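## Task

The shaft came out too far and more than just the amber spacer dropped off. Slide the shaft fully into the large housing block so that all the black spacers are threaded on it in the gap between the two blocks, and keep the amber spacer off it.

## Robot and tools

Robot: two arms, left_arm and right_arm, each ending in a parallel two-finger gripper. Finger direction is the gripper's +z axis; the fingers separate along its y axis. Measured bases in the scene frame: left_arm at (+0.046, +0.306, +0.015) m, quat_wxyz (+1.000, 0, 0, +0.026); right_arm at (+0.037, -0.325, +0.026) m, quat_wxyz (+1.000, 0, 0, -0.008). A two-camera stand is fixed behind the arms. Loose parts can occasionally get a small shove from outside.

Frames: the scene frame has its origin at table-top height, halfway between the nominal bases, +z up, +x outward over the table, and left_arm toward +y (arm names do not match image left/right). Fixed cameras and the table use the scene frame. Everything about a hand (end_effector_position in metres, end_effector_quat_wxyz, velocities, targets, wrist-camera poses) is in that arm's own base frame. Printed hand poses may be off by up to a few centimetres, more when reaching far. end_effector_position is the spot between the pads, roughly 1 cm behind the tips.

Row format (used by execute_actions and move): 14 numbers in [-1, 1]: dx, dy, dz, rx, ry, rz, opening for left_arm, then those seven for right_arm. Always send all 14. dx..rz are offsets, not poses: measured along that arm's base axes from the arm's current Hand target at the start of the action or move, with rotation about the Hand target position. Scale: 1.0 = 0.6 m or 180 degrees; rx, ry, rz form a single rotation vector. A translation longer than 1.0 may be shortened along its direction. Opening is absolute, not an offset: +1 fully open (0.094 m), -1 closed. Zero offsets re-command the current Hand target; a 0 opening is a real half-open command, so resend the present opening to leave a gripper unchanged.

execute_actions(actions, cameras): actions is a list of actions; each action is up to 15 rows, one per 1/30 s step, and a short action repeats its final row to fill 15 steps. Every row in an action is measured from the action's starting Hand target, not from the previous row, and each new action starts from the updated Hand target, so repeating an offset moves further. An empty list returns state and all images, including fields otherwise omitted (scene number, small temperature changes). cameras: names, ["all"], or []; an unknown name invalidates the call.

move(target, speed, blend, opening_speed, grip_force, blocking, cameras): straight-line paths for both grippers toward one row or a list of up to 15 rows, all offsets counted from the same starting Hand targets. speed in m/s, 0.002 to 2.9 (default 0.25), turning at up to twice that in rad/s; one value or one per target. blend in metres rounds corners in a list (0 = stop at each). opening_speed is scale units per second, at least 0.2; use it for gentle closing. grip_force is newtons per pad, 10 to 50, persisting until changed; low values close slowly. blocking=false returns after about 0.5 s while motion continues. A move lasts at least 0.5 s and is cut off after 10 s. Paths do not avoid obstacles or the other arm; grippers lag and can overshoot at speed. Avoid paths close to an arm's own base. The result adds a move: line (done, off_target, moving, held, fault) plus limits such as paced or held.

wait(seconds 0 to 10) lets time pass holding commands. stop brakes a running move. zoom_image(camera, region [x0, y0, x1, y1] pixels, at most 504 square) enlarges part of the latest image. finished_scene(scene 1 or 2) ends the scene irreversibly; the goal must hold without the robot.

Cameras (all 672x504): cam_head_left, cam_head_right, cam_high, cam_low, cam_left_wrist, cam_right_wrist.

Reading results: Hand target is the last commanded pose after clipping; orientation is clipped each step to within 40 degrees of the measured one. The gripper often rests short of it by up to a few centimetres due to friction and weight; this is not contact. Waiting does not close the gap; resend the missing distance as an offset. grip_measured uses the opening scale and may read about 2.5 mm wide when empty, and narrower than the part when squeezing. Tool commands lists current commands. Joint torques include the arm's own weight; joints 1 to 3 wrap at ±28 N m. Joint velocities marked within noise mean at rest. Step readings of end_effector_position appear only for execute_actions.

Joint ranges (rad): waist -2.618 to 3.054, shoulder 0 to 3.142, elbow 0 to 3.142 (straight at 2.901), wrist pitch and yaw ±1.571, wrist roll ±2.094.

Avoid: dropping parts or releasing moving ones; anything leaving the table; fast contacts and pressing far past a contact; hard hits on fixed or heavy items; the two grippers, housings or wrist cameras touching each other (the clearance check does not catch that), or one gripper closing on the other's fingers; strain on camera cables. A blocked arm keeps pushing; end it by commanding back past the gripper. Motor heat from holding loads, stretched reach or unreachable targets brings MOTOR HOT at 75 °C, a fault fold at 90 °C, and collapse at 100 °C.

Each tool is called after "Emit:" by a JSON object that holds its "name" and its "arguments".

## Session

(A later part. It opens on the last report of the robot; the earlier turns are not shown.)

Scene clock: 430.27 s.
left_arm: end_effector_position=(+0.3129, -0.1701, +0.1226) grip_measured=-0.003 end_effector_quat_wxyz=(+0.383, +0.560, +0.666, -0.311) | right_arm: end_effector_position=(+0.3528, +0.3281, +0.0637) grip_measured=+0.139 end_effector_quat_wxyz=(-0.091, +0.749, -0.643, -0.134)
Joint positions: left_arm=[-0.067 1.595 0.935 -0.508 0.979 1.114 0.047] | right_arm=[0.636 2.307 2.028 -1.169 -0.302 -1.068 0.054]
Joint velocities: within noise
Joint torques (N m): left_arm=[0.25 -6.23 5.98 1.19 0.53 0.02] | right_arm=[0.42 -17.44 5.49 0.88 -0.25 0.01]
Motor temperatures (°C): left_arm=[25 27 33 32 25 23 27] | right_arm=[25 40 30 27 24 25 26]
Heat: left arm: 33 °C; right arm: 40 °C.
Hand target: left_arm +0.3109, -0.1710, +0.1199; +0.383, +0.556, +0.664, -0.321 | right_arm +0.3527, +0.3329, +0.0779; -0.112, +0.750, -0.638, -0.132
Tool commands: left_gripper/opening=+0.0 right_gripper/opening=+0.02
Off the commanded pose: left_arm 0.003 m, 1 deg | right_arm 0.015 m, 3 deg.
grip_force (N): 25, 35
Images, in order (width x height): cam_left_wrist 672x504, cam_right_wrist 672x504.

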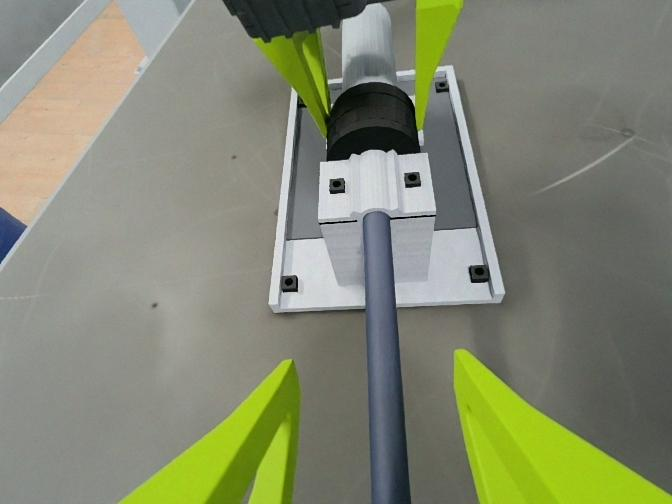

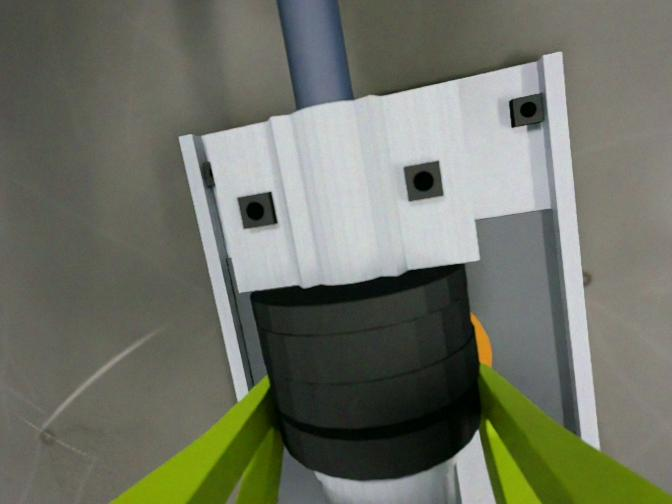

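Emit:
{"name": "execute_actions", "arguments": {"actions": [], "cameras": ["all"]}}

Scene clock: 453.90 s.
left_arm: end_effector_position=(+0.3129, -0.1701, +0.1226) grip_measured=-0.003 end_effector_quat_wxyz=(+0.383, +0.560, +0.666, -0.311) | right_arm: end_effector_position=(+0.3528, +0.3281, +0.0637) grip_measured=+0.139 end_effector_quat_wxyz=(-0.091, +0.749, -0.643, -0.134)
Joint positions: left_arm=[-0.067 1.595 0.935 -0.508 0.979 1.114 0.047] | right_arm=[0.636 2.307 2.028 -1.169 -0.302 -1.068 0.054]
Joint velocities: within noise
Joint torques (N m): left_arm=[0.24 -6.23 5.98 1.19 0.53 0.02] | right_arm=[0.4 -17.46 5.48 0.88 -0.25 0.01]
Motor temperatures (°C): left_arm=[25 27 33 32 25 23 27] | right_arm=[25 40 29 27 24 25 26]
Heat: left arm: 33 °C; right arm: 40 °C.
Hand target: left_arm +0.3109, -0.1710, +0.1199; +0.383, +0.556, +0.664, -0.321 | right_arm +0.3527, +0.3329, +0.0779; -0.112, +0.750, -0.638, -0.132
Tool commands: left_gripper/opening=+0.0 right_gripper/opening=+0.02
Off the commanded pose: left_arm 0.003 m, 1 deg | right_arm 0.015 m, 3 deg.
grip_force (N): 25, 35

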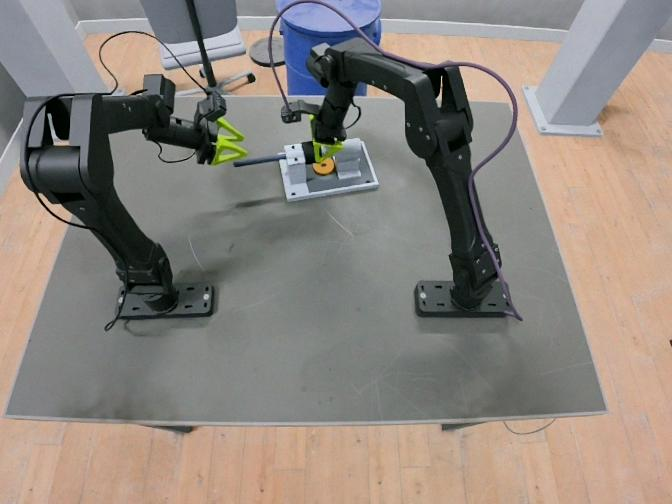

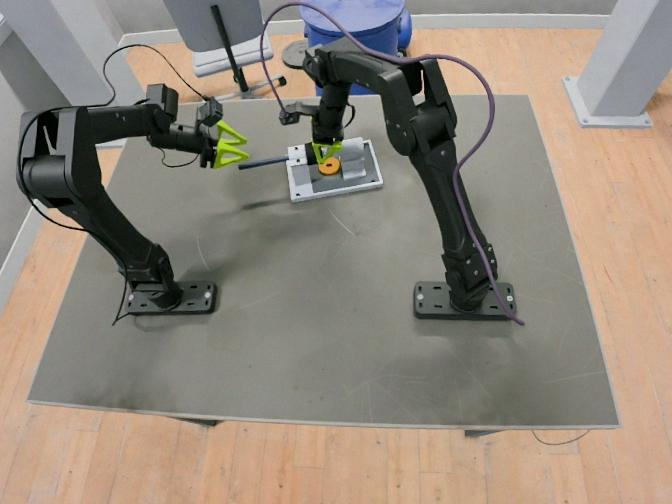

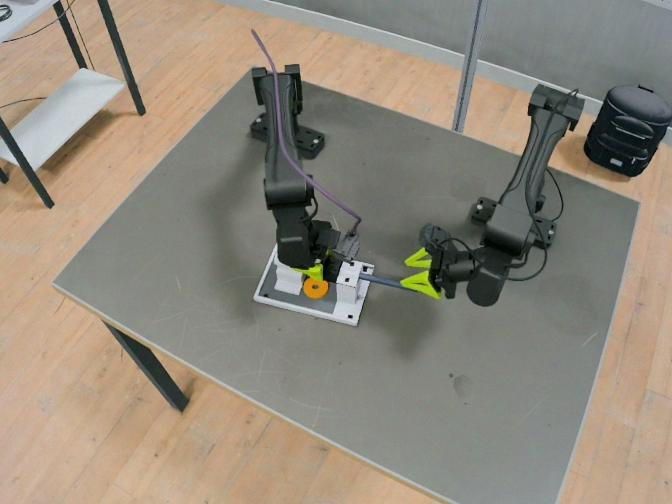

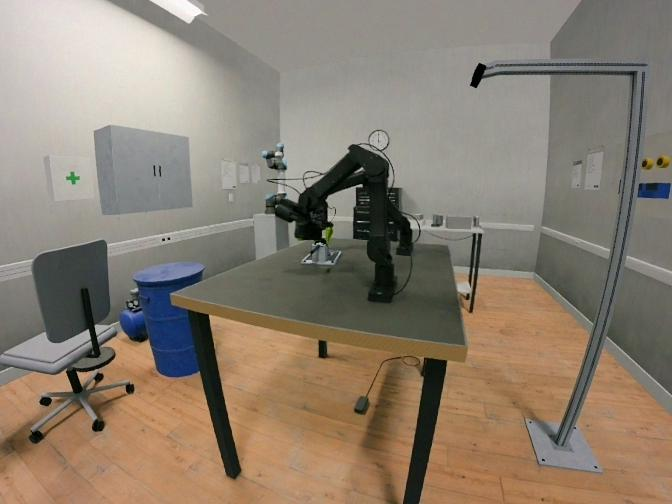

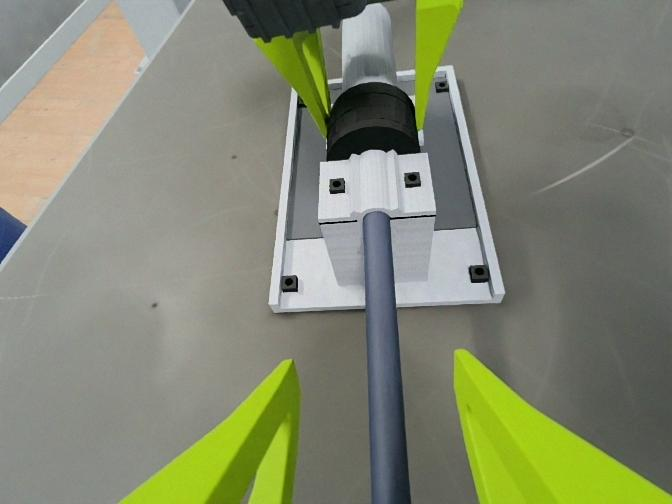

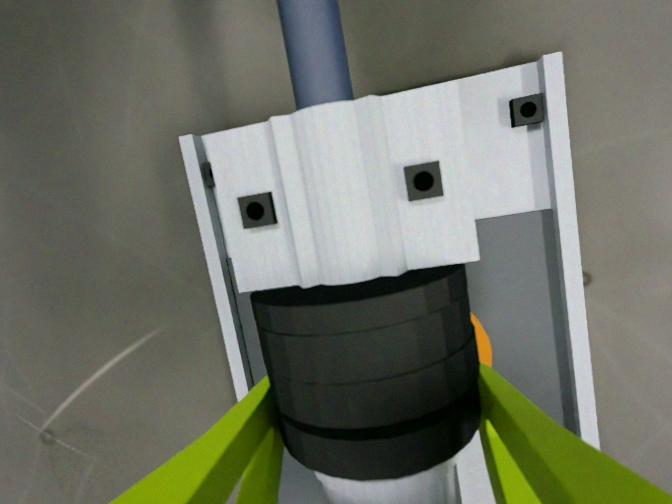

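Emit:
{"name": "move", "arguments": {"target": [0,0,-0.07,0,0,0,0.0, 0,0,0,0,0,0,0.02], "speed": 0.06, "cameras": ["cam_left_wrist", "cam_right_wrist"]}}

Emit:
{"name": "zoom_image", "arguments": {"camera": "cam_left_wrist", "region": [305, 20, 425, 120]}}

Scene clock: 455.93 s.
left_arm: end_effector_position=(+0.3137, -0.1702, +0.0811) grip_measured=-0.003 end_effector_quat_wxyz=(+0.384, +0.560, +0.665, -0.311) | right_arm: end_effector_position=(+0.3528, +0.3281, +0.0637) grip_measured=+0.139 end_effector_quat_wxyz=(-0.091, +0.749, -0.643, -0.134)
Joint positions: left_arm=[-0.067 1.682 0.84 -0.323 0.98 1.114 0.047] | right_arm=[0.636 2.307 2.028 -1.169 -0.302 -1.068 0.054]
Joint torques (N m): left_arm=[0.24 -6.37 5.41 1.18 0.53 0.02] | right_arm=[0.42 -17.46 5.48 0.88 -0.25 0.01]
Heat: left arm: 33 °C; right arm: 40 °C.
Hand target: left_arm +0.3109, -0.1710, +0.0779; +0.383, +0.556, +0.664, -0.321 | right_arm +0.3527, +0.3329, +0.0779; -0.112, +0.750, -0.638, -0.132
Off the commanded pose: left_arm 0.004 m, 1 deg | right_arm 0.015 m, 3 deg.
grip_force (N): 25, 35
move: off_target (right_arm)
Images, in order (width x height): cam_left_wrist 672x504, cam_right_wrist 672x504.

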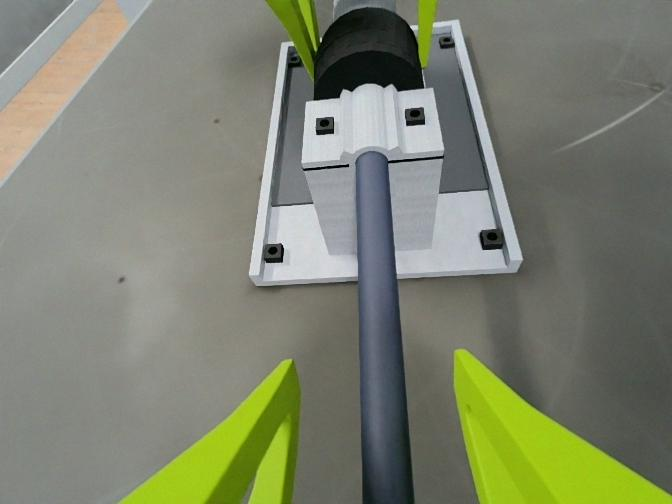

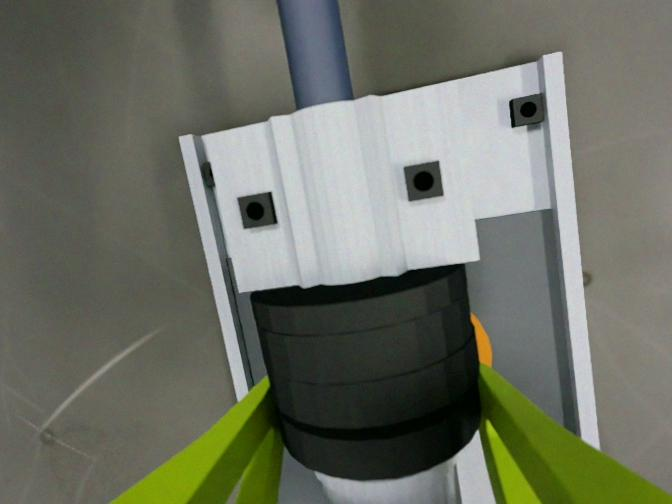

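Scaled by 4.200 from the camera's 672x504 image, which has a finer 960x720 frame.

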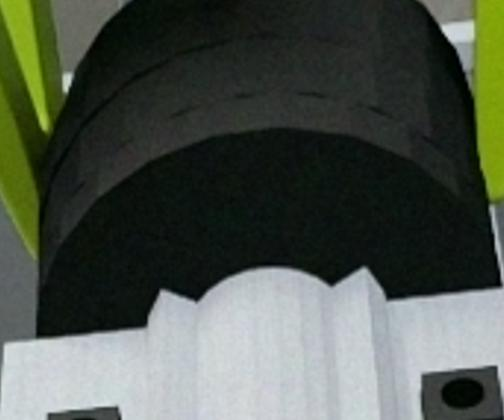

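Emit:
{"name": "zoom_image", "arguments": {"camera": "cam_left_wrist", "region": [310, 0, 390, 66]}}

Emit:
{"name": "zoom_image", "arguments": {"camera": "cam_left_wrist", "region": [360, 0, 440, 66]}}

Scaled by 6.300 from the camera's 672x504 image, which has a finer 960x720 frame.

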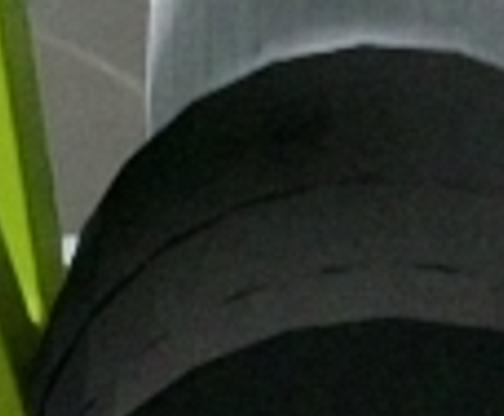

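Scaled by 6.300 from the camera's 672x504 image, which has a finer 960x720 frame.

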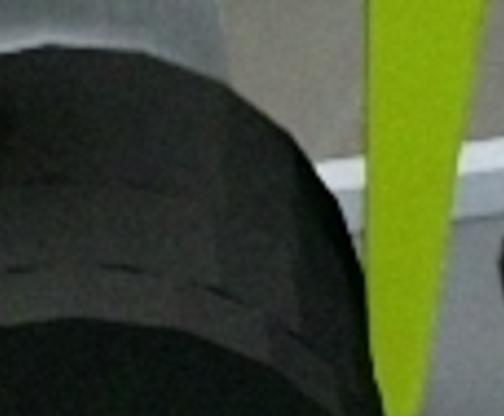

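Emit:
{"name": "move", "arguments": {"target": [0,0,-0.008,0,0,0,0.0, 0,0,0,0,0,0,0.02], "speed": 0.06, "cameras": ["cam_left_wrist"]}}

Scene clock: 459.83 s.
left_arm: end_effector_position=(+0.3140, -0.1702, +0.0770) grip_measured=-0.003 end_effector_quat_wxyz=(+0.385, +0.560, +0.665, -0.310) | right_arm: end_effector_position=(+0.3528, +0.3281, +0.0637) grip_measured=+0.139 end_effector_quat_wxyz=(-0.091, +0.749, -0.643, -0.134)
Joint positions: left_arm=[-0.067 1.693 0.831 -0.302 0.98 1.114 0.047] | right_arm=[0.636 2.307 2.028 -1.169 -0.302 -1.068 0.054]
Joint torques (N m): left_arm=[0.24 -6.23 5.3 1.19 0.52 0.02] | right_arm=[0.43 -17.47 5.48 0.88 -0.25 0.01]
Heat: left arm: 33 °C; right arm: 40 °C.
Hand target: left_arm +0.3109, -0.1709, +0.0731; +0.383, +0.556, +0.664, -0.321 | right_arm +0.3527, +0.3329, +0.0779; -0.112, +0.750, -0.638, -0.132
Off the commanded pose: left_arm 0.005 m, 1 deg | right_arm 0.015 m, 3 deg.
grip_force (N): 25, 35
move: off_target (right_arm)
Images, in order (width x height): cam_left_wrist 672x504.

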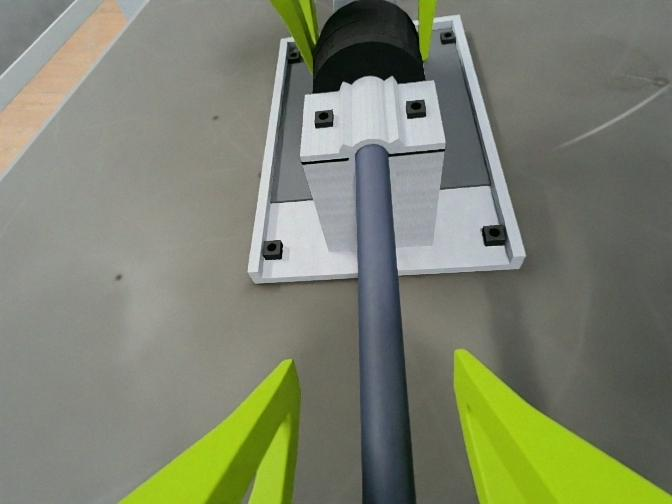

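Emit:
{"name": "move", "arguments": {"target": [[0,0,-0.006,0,0,0,0.0, 0,0,0,0,0,0,0.02],[0,0,-0.006,0,0,0,-0.82, 0,0,0,0,0,0,0.02]], "speed": 0.06, "opening_speed": 0.5, "grip_force": [40, 35], "cameras": ["cam_left_wrist"]}}

Scene clock: 463.20 s.
left_arm: end_effector_position=(+0.3123, -0.1708, +0.0735) grip_measured=-0.708 end_effector_quat_wxyz=(+0.386, +0.562, +0.662, -0.312) | right_arm: end_effector_position=(+0.3529, +0.3281, +0.0637) grip_measured=+0.139 end_effector_quat_wxyz=(-0.091, +0.749, -0.643, -0.133)
Joint positions: left_arm=[-0.067 1.701 0.821 -0.288 0.986 1.124 0.014] | right_arm=[0.636 2.307 2.028 -1.169 -0.302 -1.068 0.054]
Joint torques (N m): left_arm=[0.24 -6.2 5.49 1.21 0.47 -0.08] | right_arm=[0.43 -17.47 5.48 0.88 -0.25 0.01]
Heat: left arm: 33 °C; right arm: 41 °C.
Hand target: left_arm +0.3109, -0.1710, +0.0695; +0.383, +0.556, +0.664, -0.321 | right_arm +0.3528, +0.3329, +0.0779; -0.112, +0.750, -0.638, -0.132
Off the commanded pose: left_arm 0.004 m, 1 deg | right_arm 0.015 m, 3 deg.
grip_force (N): 40, 35
move: off_target (right_arm)
Images, in order (width x height): cam_left_wrist 672x504.

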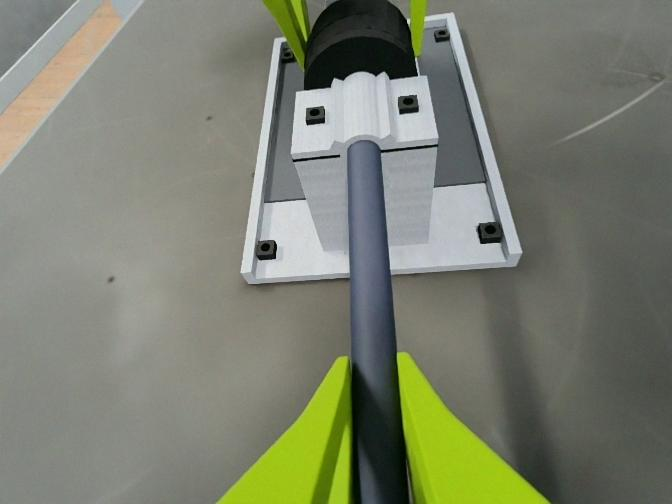

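Emit:
{"name": "move", "arguments": {"target": [0.0019,-0.0098,0.0033,0.0053,-0.0273,0,-0.82, 0,0,0,0,0,0,0.02], "speed": 0.03, "cameras": []}}

Scene clock: 466.43 s.
left_arm: end_effector_position=(+0.3119, -0.1714, +0.0730) grip_measured=-0.708 end_effector_quat_wxyz=(+0.405, +0.567, +0.651, -0.302) | right_arm: end_effector_position=(+0.3529, +0.3281, +0.0637) grip_measured=+0.139 end_effector_quat_wxyz=(-0.091, +0.749, -0.643, -0.133)
Joint positions: left_arm=[-0.067 1.685 0.775 -0.201 0.993 1.114 0.014] | right_arm=[0.636 2.307 2.028 -1.169 -0.302 -1.068 0.054]
Joint torques (N m): left_arm=[-2.24 -8.13 4.89 1.59 0.12 -0.24] | right_arm=[0.42 -17.46 5.48 0.88 -0.25 0.01]
Heat: left arm: 32 °C; right arm: 41 °C.
Hand target: left_arm +0.3120, -0.1769, +0.0715; +0.407, +0.573, +0.649, -0.291 | right_arm +0.3528, +0.3329, +0.0779; -0.112, +0.750, -0.638, -0.132
Off the commanded pose: left_arm 0.006 m, 1 deg | right_arm 0.015 m, 3 deg.
grip_force (N): 40, 35
move: off_target (right_arm)
No camera images: "cameras" was empty.

Emit:
{"name": "move", "arguments": {"target": [0.0018,-0.0092,0.0030,-0.0053,0.0273,0,-0.82, 0,0,0,0,0,0,0.02], "speed": 0.03, "cameras": []}}

Scene clock: 468.63 s.
left_arm: end_effector_position=(+0.3117, -0.1717, +0.0732) grip_measured=-0.708 end_effector_quat_wxyz=(+0.391, +0.561, +0.662, -0.306) | right_arm: end_effector_position=(+0.3529, +0.3281, +0.0637) grip_measured=+0.139 end_effector_quat_wxyz=(-0.091, +0.749, -0.643, -0.133)
Joint positions: left_arm=[-0.073 1.685 0.795 -0.243 0.977 1.097 0.014] | right_arm=[0.636 2.307 2.028 -1.169 -0.302 -1.068 0.054]
Joint torques (N m): left_arm=[-2.69 -5.31 8.24 1.23 0.4 -0.43] | right_arm=[0.4 -17.47 5.5 0.88 -0.25 0.02]
Heat: left arm: 32 °C; right arm: 41 °C.
Hand target: left_arm +0.3131, -0.1824, +0.0733; +0.383, +0.556, +0.664, -0.321 | right_arm +0.3528, +0.3329, +0.0779; -0.112, +0.750, -0.638, -0.132
Off the commanded pose: left_arm 0.011 m, 2 deg | right_arm 0.015 m, 3 deg.
grip_force (N): 40, 35
move: off_target (left_arm, right_arm)
No camera images: "cameras" was empty.

Emit:
{"name": "move", "arguments": {"target": [0.0013,-0.0065,0.0020,0.0053,-0.0273,0,-0.82, 0,0,0,0,0,0,0.02], "speed": 0.03, "cameras": ["cam_right_wrist", "cam_left_wrist"]}}

Scene clock: 470.87 s.
left_arm: end_effector_position=(+0.3121, -0.1722, +0.0731) grip_measured=-0.708 end_effector_quat_wxyz=(+0.399, +0.564, +0.659, -0.296) | right_arm: end_effector_position=(+0.3529, +0.3281, +0.0637) grip_measured=+0.139 end_effector_quat_wxyz=(-0.091, +0.749, -0.643, -0.133)
Joint positions: left_arm=[-0.077 1.674 0.776 -0.204 0.969 1.09 0.014] | right_arm=[0.636 2.307 2.028 -1.169 -0.302 -1.068 0.054]
Joint torques (N m): left_arm=[-4.16 -7.47 5.38 1.9 0.21 -0.44] | right_arm=[0.43 -17.47 5.49 0.88 -0.25 0.01]
Heat: left arm: 33 °C; right arm: 41 °C.
Hand target: left_arm +0.3139, -0.1864, +0.0745; +0.407, +0.573, +0.649, -0.291 | right_arm +0.3528, +0.3329, +0.0779; -0.112, +0.750, -0.638, -0.132
Off the commanded pose: left_arm 0.014 m, 2 deg | right_arm 0.015 m, 3 deg.
grip_force (N): 40, 35
move: off_target (left_arm, right_arm)
Images, in order (width x height): cam_left_wrist 672x504, cam_right_wrist 672x504.

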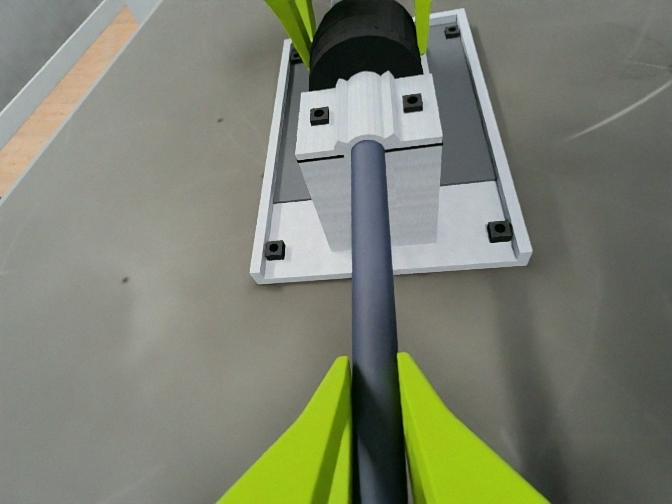

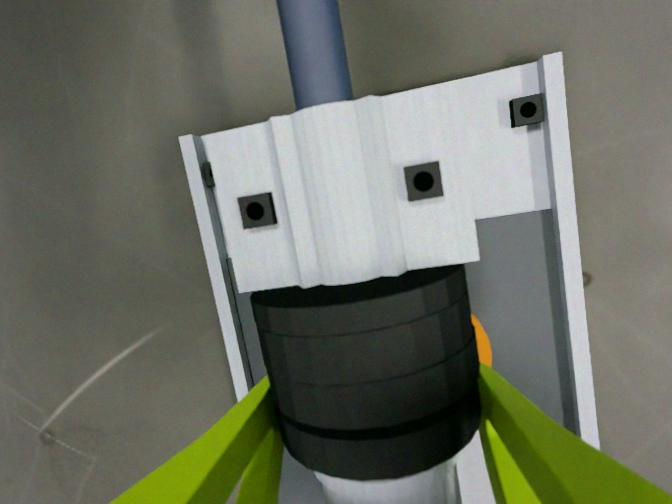

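Emit:
{"name": "move", "arguments": {"target": [0.0013,-0.0065,0.0033,-0.0053,0.0273,0,-0.82, 0,0,0,0,0,0,0.02], "speed": 0.03, "cameras": []}}

Scene clock: 473.87 s.
left_arm: end_effector_position=(+0.3118, -0.1723, +0.0735) grip_measured=-0.708 end_effector_quat_wxyz=(+0.385, +0.559, +0.670, -0.300) | right_arm: end_effector_position=(+0.3529, +0.3281, +0.0637) grip_measured=+0.139 end_effector_quat_wxyz=(-0.091, +0.749, -0.643, -0.133)
Joint positions: left_arm=[-0.083 1.674 0.797 -0.25 0.952 1.076 0.014] | right_arm=[0.636 2.307 2.028 -1.169 -0.302 -1.068 0.054]
Joint torques (N m): left_arm=[-4.04 -4.71 8.76 1.48 0.53 -0.57] | right_arm=[0.42 -17.46 5.49 0.87 -0.25 0.01]
Heat: left arm: 32 °C; right arm: 41 °C.
Hand target: left_arm +0.3146, -0.1902, +0.0764; +0.383, +0.556, +0.664, -0.321 | right_arm +0.3528, +0.3329, +0.0779; -0.112, +0.750, -0.638, -0.132
Off the commanded pose: left_arm 0.018 m, 3 deg | right_arm 0.015 m, 3 deg.
grip_force (N): 40, 35
move: off_target (left_arm, right_arm)
No camera images: "cameras" was empty.

Emit:
{"name": "execute_actions", "arguments": {"actions": [], "cameras": ["cam_right_wrist", "cam_left_wrist"]}}

Emit:
{"name": "zoom_image", "arguments": {"camera": "cam_right_wrist", "region": [320, 360, 440, 500]}}

Emit:
{"name": "zoom_image", "arguments": {"camera": "cam_left_wrist", "region": [300, 0, 430, 108]}}

Scene clock: 477.10 s.
left_arm: end_effector_position=(+0.3118, -0.1723, +0.0735) grip_measured=-0.708 end_effector_quat_wxyz=(+0.385, +0.559, +0.670, -0.300) | right_arm: end_effector_position=(+0.3529, +0.3281, +0.0637) grip_measured=+0.139 end_effector_quat_wxyz=(-0.091, +0.749, -0.643, -0.133)
Joint positions: left_arm=[-0.083 1.674 0.797 -0.25 0.952 1.076 0.014] | right_arm=[0.636 2.307 2.028 -1.169 -0.302 -1.068 0.054]
Joint velocities: within noise
Joint torques (N m): left_arm=[-4.04 -4.72 8.75 1.47 0.52 -0.57] | right_arm=[0.4 -17.48 5.48 0.88 -0.25 0.01]
Motor temperatures (°C): left_arm=[25 28 32 32 25 23 28] | right_arm=[25 41 29 27 24 25 26]
Heat: left arm: 32 °C; right arm: 41 °C.
Hand target: left_arm +0.3146, -0.1902, +0.0764; +0.383, +0.556, +0.664, -0.321 | right_arm +0.3528, +0.3329, +0.0779; -0.112, +0.750, -0.638, -0.132
Tool commands: left_gripper/opening=-0.82 right_gripper/opening=+0.02
Off the commanded pose: left_arm 0.018 m, 3 deg | right_arm 0.015 m, 3 deg.
grip_force (N): 40, 35
Images, in order (width x height): cam_left_wrist 672x504, cam_right_wrist 672x504.

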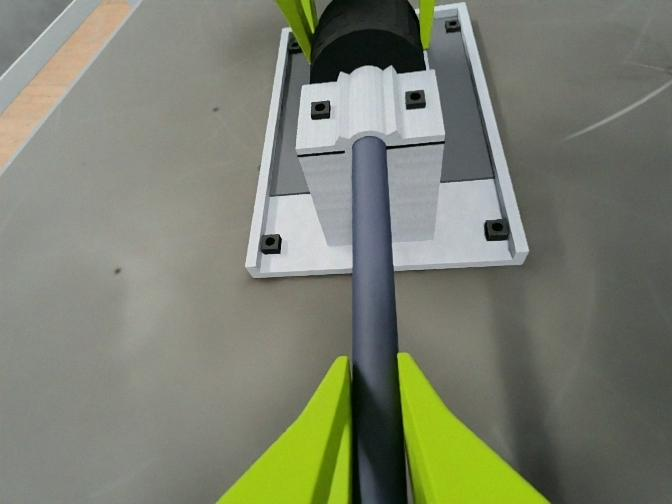

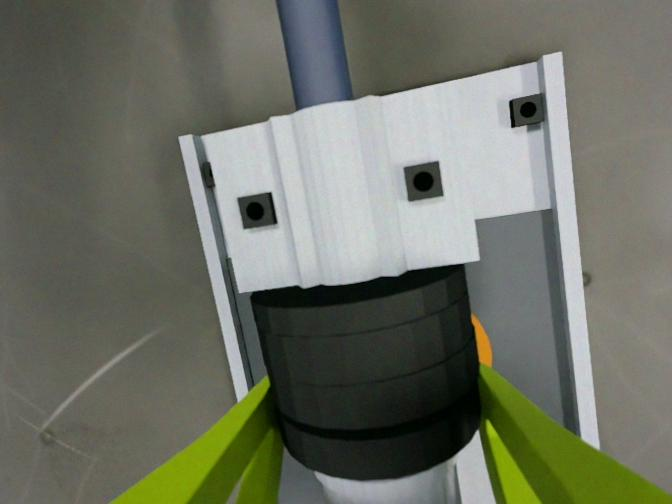

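Scaled by 3.600 from the camera's 672x504 image, which has a finer 960x720 frame.

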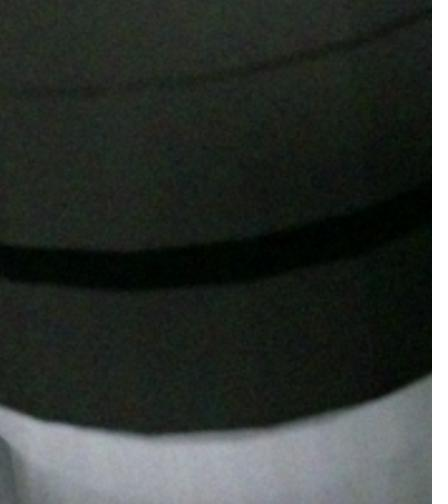

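Scaled by 3.877 from the camera's 672x504 image, which has a finer 960x720 frame.

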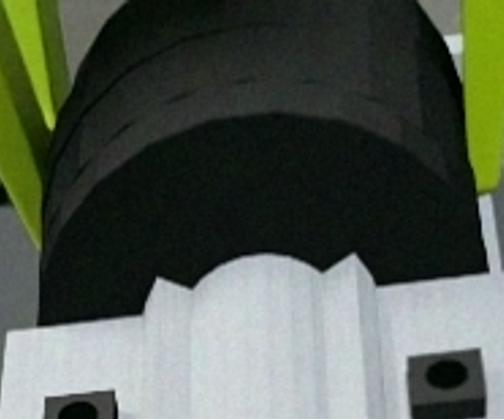

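Emit:
{"name": "move", "arguments": {"target": [0.0073,-0.0040,0.0033,0.0053,-0.0273,0,-0.82, 0,0,0,0,0,0,0.02], "speed": 0.03, "cameras": []}}

Emit:
{"name": "move", "arguments": {"target": [0,0,0,-0.0053,0.0273,0,-0.82, 0,0,0,0,0,0,0.02], "speed": 0.03, "cameras": []}}

Scene clock: 480.53 s.
left_arm: end_effector_position=(+0.3137, -0.1802, +0.0736) grip_measured=-0.708 end_effector_quat_wxyz=(+0.389, +0.568, +0.664, -0.292) | right_arm: end_effector_position=(+0.3538, +0.3255, +0.0628) grip_measured=+0.139 end_effector_quat_wxyz=(-0.088, +0.750, -0.644, -0.126)
Joint positions: left_arm=[-0.112 1.674 0.796 -0.211 0.933 1.058 0.014] | right_arm=[0.636 2.307 2.028 -1.173 -0.286 -1.07 0.054]
Joint torques (N m): left_arm=[-2.81 -6.91 5.93 2.04 0.4 -0.38] | right_arm=[0.4 -17.43 5.55 0.9 -0.4 0.03]
Heat: left arm: 32 °C; right arm: 41 °C.
Hand target: left_arm +0.3191, -0.1926, +0.0785; +0.407, +0.573, +0.650, -0.291 | right_arm +0.3527, +0.3329, +0.0779; -0.112, +0.750, -0.638, -0.132
Off the commanded pose: left_arm 0.014 m, 3 deg | right_arm 0.017 m, 3 deg.
grip_force (N): 40, 35
move: off_target (left_arm, right_arm)
No camera images: "cameras" was empty.

Scene clock: 482.30 s.
left_arm: end_effector_position=(+0.3133, -0.1803, +0.0734) grip_measured=-0.708 end_effector_quat_wxyz=(+0.378, +0.563, +0.670, -0.302) | right_arm: end_effector_position=(+0.3538, +0.3255, +0.0628) grip_measured=+0.139 end_effector_quat_wxyz=(-0.088, +0.750, -0.643, -0.126)
Joint positions: left_arm=[-0.111 1.685 0.818 -0.252 0.937 1.054 0.014] | right_arm=[0.636 2.307 2.028 -1.173 -0.286 -1.071 0.054]
Joint torques (N m): left_arm=[-2.11 -4.96 8.88 1.51 0.62 -0.47] | right_arm=[0.42 -17.42 5.53 0.9 -0.39 0.03]
Heat: left arm: 33 °C; right arm: 41 °C.
Hand target: left_arm +0.3190, -0.1926, +0.0784; +0.383, +0.556, +0.664, -0.321 | right_arm +0.3527, +0.3329, +0.0779; -0.112, +0.750, -0.638, -0.132
Off the commanded pose: left_arm 0.015 m, 3 deg | right_arm 0.017 m, 3 deg.
grip_force (N): 40, 35
move: off_target (left_arm, right_arm)
No camera images: "cameras" was empty.

Emit:
{"name": "execute_actions", "arguments": {"actions": [], "cameras": ["cam_right_wrist", "cam_left_wrist"]}}

Emit:
{"name": "zoom_image", "arguments": {"camera": "cam_right_wrist", "region": [236, 260, 516, 504]}}

Emit:
{"name": "zoom_image", "arguments": {"camera": "cam_left_wrist", "region": [300, 0, 430, 108]}}

Scene clock: 482.83 s.
left_arm: end_effector_position=(+0.3134, -0.1803, +0.0735) grip_measured=-0.708 end_effector_quat_wxyz=(+0.378, +0.563, +0.670, -0.302) | right_arm: end_effector_position=(+0.3538, +0.3255, +0.0628) grip_measured=+0.139 end_effector_quat_wxyz=(-0.088, +0.750, -0.643, -0.126)
Joint positions: left_arm=[-0.111 1.685 0.818 -0.252 0.937 1.054 0.014] | right_arm=[0.636 2.307 2.028 -1.173 -0.286 -1.071 0.054]
Joint velocities: within noise
Joint torques (N m): left_arm=[-2.11 -4.94 8.87 1.5 0.62 -0.47] | right_arm=[0.42 -17.42 5.53 0.9 -0.4 0.03]
Motor temperatures (°C): left_arm=[25 27 33 33 25 23 28] | right_arm=[25 41 29 27 24 25 26]
Heat: left arm: 33 °C; right arm: 41 °C.
Hand target: left_arm +0.3191, -0.1926, +0.0785; +0.383, +0.556, +0.664, -0.321 | right_arm +0.3527, +0.3329, +0.0779; -0.112, +0.750, -0.638, -0.132
Tool commands: left_gripper/opening=-0.82 right_gripper/opening=+0.02
Off the commanded pose: left_arm 0.014 m, 3 deg | right_arm 0.017 m, 3 deg.
grip_force (N): 40, 35
Images, in order (width x height): cam_left_wrist 672x504, cam_right_wrist 672x504.

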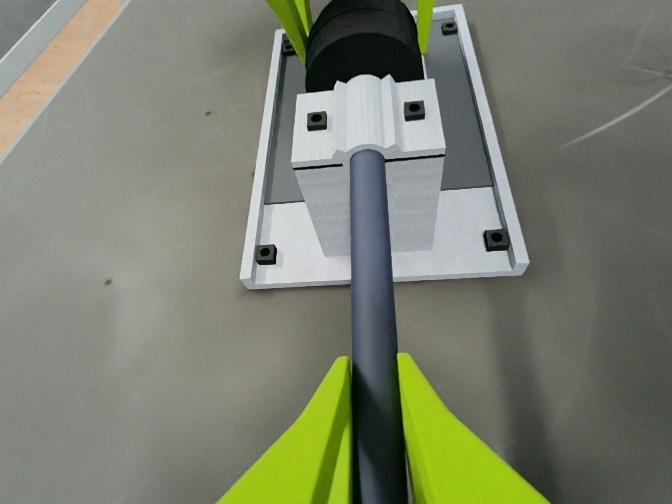

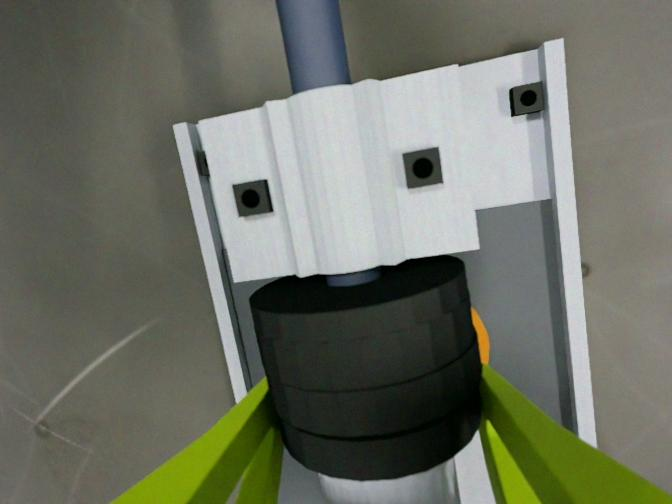

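Scaled by 1.800 from the camera's 672x504 image, which has a finer 960x720 frame.

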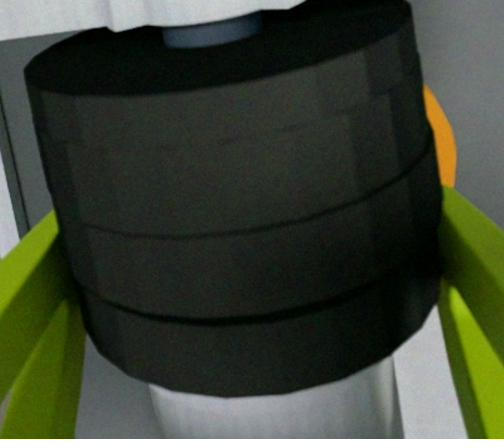

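Scaled by 3.877 from the camera's 672x504 image, which has a finer 960x720 frame.

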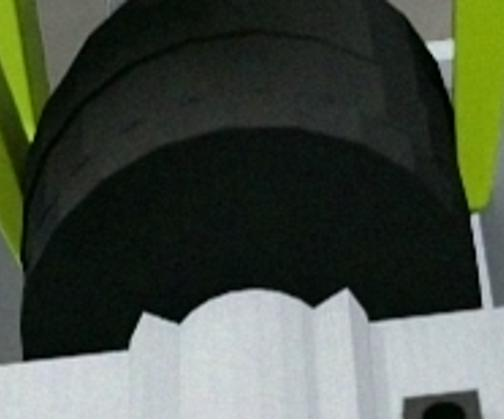

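Emit:
{"name": "zoom_image", "arguments": {"camera": "cam_right_wrist", "region": [256, 380, 316, 450]}}

Emit:
{"name": "zoom_image", "arguments": {"camera": "cam_right_wrist", "region": [436, 330, 496, 400]}}

Emit:
{"name": "zoom_image", "arguments": {"camera": "cam_right_wrist", "region": [320, 400, 400, 460]}}

Scaled by 7.200 from the camera's 672x504 image, which has a finer 960x720 frame.

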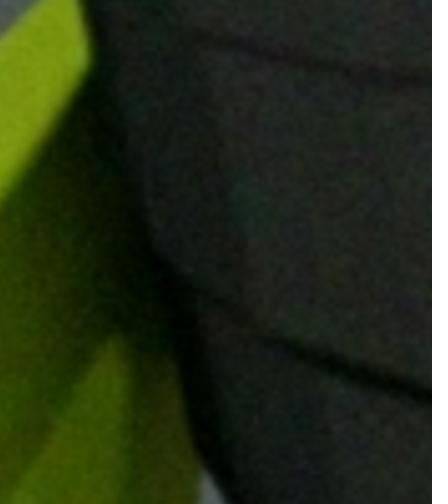

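Scaled by 7.200 from the camera's 672x504 image, which has a finer 960x720 frame.

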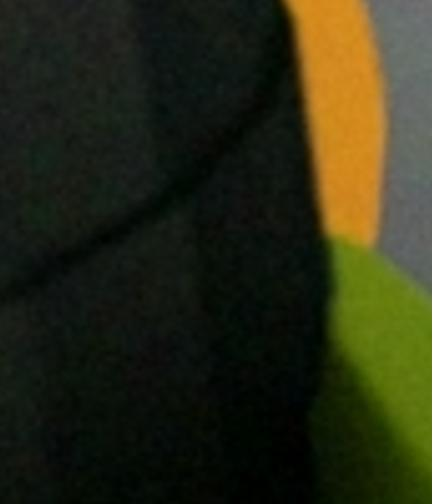

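Scaled by 6.300 from the camera's 672x504 image, which has a finer 960x720 frame.

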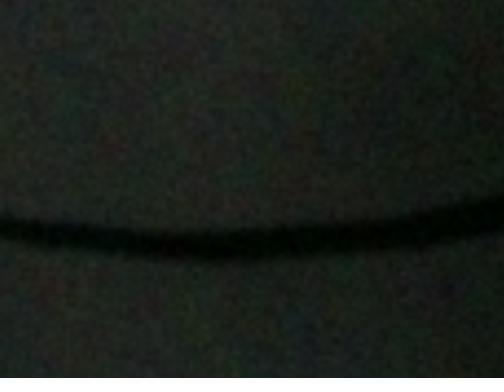

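Emit:
{"name": "move", "arguments": {"target": [[0.0032,-0.0061,0.0025,0.0053,-0.0273,0,-0.82, 0,0,0,0,0,0,0.02],[0.0032,-0.0061,0.0025,0,0,0,-0.82, 0,0,0,0,0,0,0.02]], "speed": 0.03, "cameras": []}}

Scene clock: 492.03 s.
left_arm: end_effector_position=(+0.3136, -0.1803, +0.0735) grip_measured=-0.708 end_effector_quat_wxyz=(+0.375, +0.559, +0.674, -0.304) | right_arm: end_effector_position=(+0.3538, +0.3255, +0.0627) grip_measured=+0.139 end_effector_quat_wxyz=(-0.088, +0.750, -0.643, -0.126)
Joint positions: left_arm=[-0.111 1.688 0.822 -0.259 0.937 1.046 0.014] | right_arm=[0.636 2.307 2.028 -1.173 -0.286 -1.072 0.054]
Joint torques (N m): left_arm=[-3.06 -5.03 9.21 1.61 0.58 -0.53] | right_arm=[0.42 -17.43 5.55 0.9 -0.4 0.04]
Heat: left arm: 33 °C; right arm: 41 °C.
Hand target: left_arm +0.3210, -0.1962, +0.0799; +0.383, +0.556, +0.664, -0.321 | right_arm +0.3528, +0.3329, +0.0779; -0.112, +0.750, -0.638, -0.132
Off the commanded pose: left_arm 0.019 m, 2 deg | right_arm 0.017 m, 3 deg.
grip_force (N): 40, 35
move: off_target (left_arm, right_arm)
No camera images: "cameras" was empty.

Emit:
{"name": "move", "arguments": {"target": [[0.0040,-0.0040,0.0030,0.0053,-0.0273,0,-0.82, 0,0,0,0,0,0,0.02],[0.0040,-0.0040,0.0030,0,0,0,-0.82, 0,0,0,0,0,0,0.02]], "speed": 0.03, "cameras": []}}

Scene clock: 495.87 s.
left_arm: end_effector_position=(+0.3138, -0.1805, +0.0737) grip_measured=-0.708 end_effector_quat_wxyz=(+0.370, +0.557, +0.677, -0.306) | right_arm: end_effector_position=(+0.3538, +0.3255, +0.0627) grip_measured=+0.139 end_effector_quat_wxyz=(-0.088, +0.751, -0.643, -0.126)
Joint positions: left_arm=[-0.113 1.69 0.832 -0.275 0.933 1.041 0.014] | right_arm=[0.636 2.307 2.028 -1.173 -0.286 -1.073 0.054]
Joint torques (N m): left_arm=[-3.48 -5.09 9.52 1.72 0.59 -0.56] | right_arm=[0.4 -17.43 5.55 0.9 -0.41 0.05]
Heat: left arm: 33 °C; right arm: 41 °C.
Hand target: left_arm +0.3234, -0.1987, +0.0818; +0.383, +0.556, +0.664, -0.321 | right_arm +0.3527, +0.3330, +0.0779; -0.112, +0.750, -0.638, -0.132
Off the commanded pose: left_arm 0.022 m, 3 deg | right_arm 0.017 m, 3 deg.
grip_force (N): 40, 35
move: off_target (left_arm, right_arm)
No camera images: "cameras" was empty.

Emit:
{"name": "move", "arguments": {"target": [[0.0,0,0.0,0.0106,-0.0546,0,-0.82, 0,0,0,0,0,0,0.02],[0,0,0,-0.0053,0.0273,0,-0.82, 0,0,0,0,0,0,0.02]], "speed": 0.1, "cameras": []}}

Scene clock: 503.30 s.
left_arm: end_effector_position=(+0.3140, -0.1810, +0.0733) grip_measured=-0.708 end_effector_quat_wxyz=(+0.343, +0.547, +0.691, -0.327) | right_arm: end_effector_position=(+0.3539, +0.3253, +0.0627) grip_measured=+0.139 end_effector_quat_wxyz=(-0.088, +0.753, -0.640, -0.125)
Joint positions: left_arm=[-0.112 1.726 0.893 -0.377 0.94 1.042 0.014] | right_arm=[0.636 2.307 2.028 -1.173 -0.285 -1.081 0.054]
Joint torques (N m): left_arm=[-2.76 -5.03 9.17 1.65 0.81 -0.61] | right_arm=[0.39 -17.39 5.6 0.89 -0.41 0.14]
Heat: left arm: 34 °C; right arm: 42 °C.
Hand target: left_arm +0.3234, -0.1986, +0.0817; +0.359, +0.539, +0.677, -0.350 | right_arm +0.3528, +0.3330, +0.0779; -0.112, +0.750, -0.638, -0.132
Off the commanded pose: left_arm 0.022 m, 4 deg | right_arm 0.017 m, 3 deg.
grip_force (N): 40, 35
move: off_target (left_arm, right_arm)
No camera images: "cameras" was empty.

Emit:
{"name": "execute_actions", "arguments": {"actions": [], "cameras": ["cam_right_wrist", "cam_left_wrist"]}}

Emit:
{"name": "zoom_image", "arguments": {"camera": "cam_right_wrist", "region": [236, 240, 516, 504]}}

Scene clock: 503.93 s.
left_arm: end_effector_position=(+0.3140, -0.1810, +0.0733) grip_measured=-0.708 end_effector_quat_wxyz=(+0.343, +0.547, +0.691, -0.327) | right_arm: end_effector_position=(+0.3539, +0.3253, +0.0627) grip_measured=+0.139 end_effector_quat_wxyz=(-0.088, +0.753, -0.640, -0.125)
Joint positions: left_arm=[-0.112 1.726 0.893 -0.377 0.94 1.042 0.014] | right_arm=[0.636 2.307 2.028 -1.173 -0.285 -1.081 0.054]
Joint velocities: within noise
Joint torques (N m): left_arm=[-2.76 -5.04 9.17 1.65 0.81 -0.61] | right_arm=[0.4 -17.39 5.59 0.89 -0.42 0.14]
Motor temperatures (°C): left_arm=[25 27 33 34 25 24 28] | right_arm=[25 42 29 27 24 25 26]
Heat: left arm: 34 °C; right arm: 42 °C.
Hand target: left_arm +0.3234, -0.1986, +0.0817; +0.359, +0.539, +0.677, -0.350 | right_arm +0.3528, +0.3330, +0.0779; -0.112, +0.750, -0.638, -0.132
Tool commands: left_gripper/opening=-0.82 right_gripper/opening=+0.02
Off the commanded pose: left_arm 0.022 m, 4 deg | right_arm 0.017 m, 3 deg.
grip_force (N): 40, 35
Images, in order (width x height): cam_left_wrist 672x504, cam_right_wrist 672x504.

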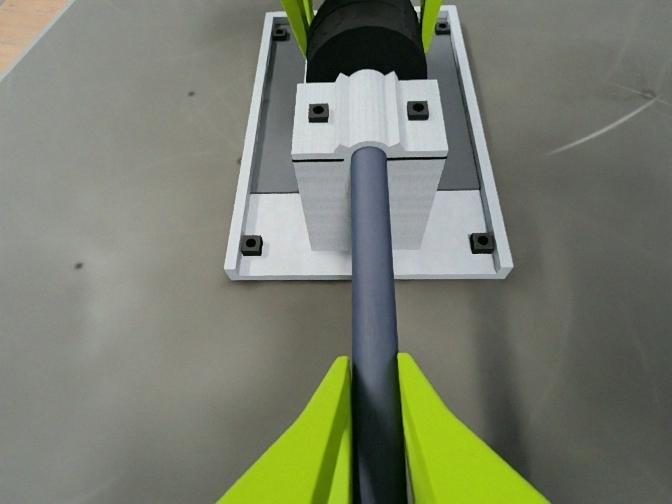

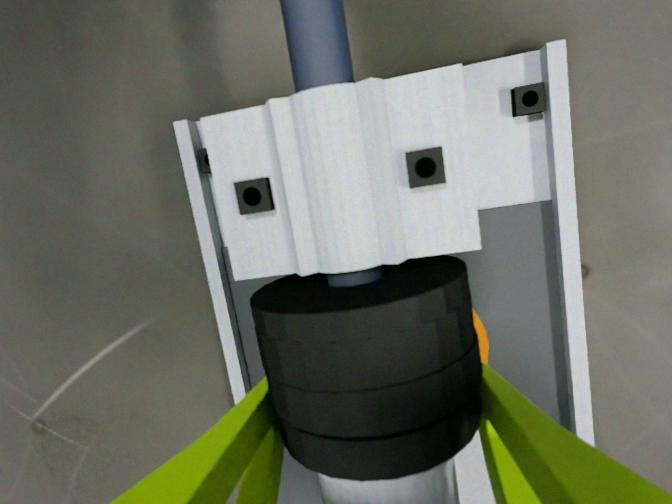

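Scaled by 1.800 from the camera's 672x504 image, which has a finer 960x720 frame.

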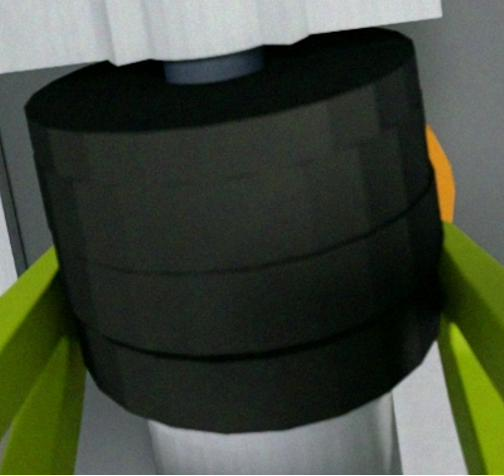

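Emit:
{"name": "move", "arguments": {"target": [-0.0123,0.0168,-0.0087,0,0,0,-0.82, 0.0017,0.0016,0.0176,0.0047,-0.0052,0,0.02], "speed": 0.03, "cameras": []}}

Scene clock: 508.20 s.
left_arm: end_effector_position=(+0.3137, -0.1804, +0.0736) grip_measured=-0.708 end_effector_quat_wxyz=(+0.345, +0.547, +0.687, -0.331) | right_arm: end_effector_position=(+0.3539, +0.3252, +0.0627) grip_measured=+0.139 end_effector_quat_wxyz=(-0.088, +0.753, -0.640, -0.125)
Joint positions: left_arm=[-0.106 1.731 0.893 -0.379 0.954 1.053 0.014] | right_arm=[0.636 2.307 2.028 -1.173 -0.285 -1.081 0.054]
Joint torques (N m): left_arm=[-0.79 -6.24 5.87 1.58 0.78 -0.32] | right_arm=[0.36 -19.38 5.87 0.87 -0.44 0.13]
Heat: left arm: 33 °C; right arm: 42 °C.
Hand target: left_arm +0.3159, -0.1886, +0.0765; +0.359, +0.539, +0.677, -0.350 | right_arm +0.3537, +0.3339, +0.0885; -0.123, +0.751, -0.636, -0.130
Off the commanded pose: left_arm 0.009 m, 3 deg | right_arm 0.027 m, 4 deg.
grip_force (N): 40, 35
move: off_target (left_arm, right_arm)
No camera images: "cameras" was empty.

Emit:
{"name": "move", "arguments": {"target": [0,0,0,0,0,0,-0.82, 0.0005,0.0004,0.0048,0.0013,-0.0014,0,0.02], "speed": 0.03, "cameras": []}}

Scene clock: 509.17 s.
left_arm: end_effector_position=(+0.3137, -0.1804, +0.0736) grip_measured=-0.708 end_effector_quat_wxyz=(+0.345, +0.547, +0.687, -0.331) | right_arm: end_effector_position=(+0.3539, +0.3252, +0.0627) grip_measured=+0.139 end_effector_quat_wxyz=(-0.088, +0.753, -0.640, -0.125)
Joint positions: left_arm=[-0.106 1.731 0.893 -0.379 0.954 1.053 0.014] | right_arm=[0.636 2.307 2.028 -1.173 -0.285 -1.081 0.054]
Joint torques (N m): left_arm=[-0.8 -6.26 5.87 1.58 0.78 -0.31] | right_arm=[0.35 -19.93 5.96 0.87 -0.44 0.13]
Heat: left arm: 33 °C; right arm: 42 °C.
Hand target: left_arm +0.3159, -0.1886, +0.0765; +0.359, +0.539, +0.677, -0.350 | right_arm +0.3540, +0.3341, +0.0913; -0.126, +0.751, -0.635, -0.130
Off the commanded pose: left_arm 0.009 m, 3 deg | right_arm 0.030 m, 4 deg.
grip_force (N): 40, 35
move: off_target (left_arm, right_arm)
No camera images: "cameras" was empty.

Emit:
{"name": "move", "arguments": {"target": [0,0,0,0,0,0,-0.82, 0.0003,0.0003,0.0036,0.0009,-0.0010,0,0.02], "speed": 0.03, "cameras": []}}

Emit:
{"name": "move", "arguments": {"target": [0,0,0,0,0,0,-0.82, 0.0003,0.0003,0.0036,0.0009,-0.0010,0,0.02], "speed": 0.03, "cameras": []}}

Scene clock: 510.23 s.
left_arm: end_effector_position=(+0.3137, -0.1804, +0.0736) grip_measured=-0.708 end_effector_quat_wxyz=(+0.345, +0.547, +0.687, -0.331) | right_arm: end_effector_position=(+0.3539, +0.3252, +0.0627) grip_measured=+0.139 end_effector_quat_wxyz=(-0.088, +0.753, -0.640, -0.125)
Joint positions: left_arm=[-0.106 1.731 0.893 -0.379 0.954 1.053 0.014] | right_arm=[0.636 2.307 2.028 -1.173 -0.285 -1.081 0.054]
Joint torques (N m): left_arm=[-0.79 -6.26 5.87 1.58 0.78 -0.32] | right_arm=[0.34 -20.29 6.04 0.85 -0.45 0.13]
Heat: left arm: 33 °C; right arm: 42 °C.
Hand target: left_arm +0.3159, -0.1886, +0.0765; +0.359, +0.539, +0.677, -0.350 | right_arm +0.3542, +0.3343, +0.0934; -0.128, +0.751, -0.635, -0.130
Off the commanded pose: left_arm 0.009 m, 3 deg | right_arm 0.032 m, 5 deg.
grip_force (N): 40, 35
move: off_target (left_arm, right_arm)
No camera images: "cameras" was empty.

Scene clock: 510.93 s.
left_arm: end_effector_position=(+0.3137, -0.1804, +0.0736) grip_measured=-0.708 end_effector_quat_wxyz=(+0.345, +0.547, +0.687, -0.331) | right_arm: end_effector_position=(+0.3539, +0.3253, +0.0629) grip_measured=+0.139 end_effector_quat_wxyz=(-0.088, +0.753, -0.640, -0.125)
Joint positions: left_arm=[-0.106 1.731 0.893 -0.379 0.954 1.053 0.014] | right_arm=[0.636 2.307 2.028 -1.173 -0.285 -1.081 0.054]
Joint torques (N m): left_arm=[-0.77 -6.24 5.87 1.57 0.78 -0.31] | right_arm=[0.34 -20.64 6.12 0.84 -0.46 0.13]
Heat: left arm: 33 °C; right arm: 42 °C.
Hand target: left_arm +0.3159, -0.1886, +0.0765; +0.359, +0.539, +0.677, -0.350 | right_arm +0.3544, +0.3345, +0.0956; -0.130, +0.751, -0.635, -0.129
Off the commanded pose: left_arm 0.009 m, 3 deg | right_arm 0.034 m, 5 deg.
grip_force (N): 40, 35
move: off_target (left_arm, right_arm)
No camera images: "cameras" was empty.

Emit:
{"name": "move", "arguments": {"target": [0,0,0,0,0,0,-0.82, 0.0004,0.0004,0.0045,0.0011,-0.0012,0,0.02], "speed": 0.03, "cameras": []}}

Emit:
{"name": "move", "arguments": {"target": [0,0,0,0,0,0,-0.82, 0.0004,0.0004,0.0045,0.0011,-0.0012,0,0.02], "speed": 0.03, "cameras": []}}

Scene clock: 512.17 s.
left_arm: end_effector_position=(+0.3137, -0.1804, +0.0736) grip_measured=-0.708 end_effector_quat_wxyz=(+0.345, +0.547, +0.687, -0.331) | right_arm: end_effector_position=(+0.3539, +0.3253, +0.0629) grip_measured=+0.139 end_effector_quat_wxyz=(-0.088, +0.753, -0.640, -0.125)
Joint positions: left_arm=[-0.106 1.731 0.893 -0.379 0.954 1.053 0.014] | right_arm=[0.636 2.307 2.028 -1.173 -0.285 -1.081 0.054]
Joint torques (N m): left_arm=[-0.77 -6.24 5.87 1.58 0.78 -0.31] | right_arm=[0.34 -21.11 6.26 0.83 -0.46 0.13]
Heat: left arm: 33 °C; right arm: 42 °C.
Hand target: left_arm +0.3159, -0.1886, +0.0765; +0.359, +0.539, +0.677, -0.350 | right_arm +0.3546, +0.3347, +0.0983; -0.132, +0.751, -0.634, -0.129
Off the commanded pose: left_arm 0.009 m, 3 deg | right_arm 0.037 m, 5 deg.
grip_force (N): 40, 35
move: off_target (left_arm, right_arm)
No camera images: "cameras" was empty.

Scene clock: 512.87 s.
left_arm: end_effector_position=(+0.3137, -0.1804, +0.0736) grip_measured=-0.708 end_effector_quat_wxyz=(+0.345, +0.547, +0.687, -0.331) | right_arm: end_effector_position=(+0.3539, +0.3253, +0.0630) grip_measured=+0.139 end_effector_quat_wxyz=(-0.089, +0.753, -0.640, -0.125)
Joint positions: left_arm=[-0.106 1.731 0.893 -0.379 0.954 1.053 0.014] | right_arm=[0.636 2.306 2.028 -1.173 -0.285 -1.081 0.054]
Joint torques (N m): left_arm=[-0.79 -6.24 5.87 1.58 0.78 -0.32] | right_arm=[0.32 -21.52 6.37 0.82 -0.47 0.13]
Heat: left arm: 33 °C; right arm: 43 °C.
Hand target: left_arm +0.3159, -0.1886, +0.0765; +0.359, +0.539, +0.677, -0.350 | right_arm +0.3549, +0.3350, +0.1011; -0.135, +0.751, -0.634, -0.129
Off the commanded pose: left_arm 0.009 m, 3 deg | right_arm 0.039 m, 5 deg.
grip_force (N): 40, 35
move: off_target (left_arm, right_arm)
No camera images: "cameras" was empty.


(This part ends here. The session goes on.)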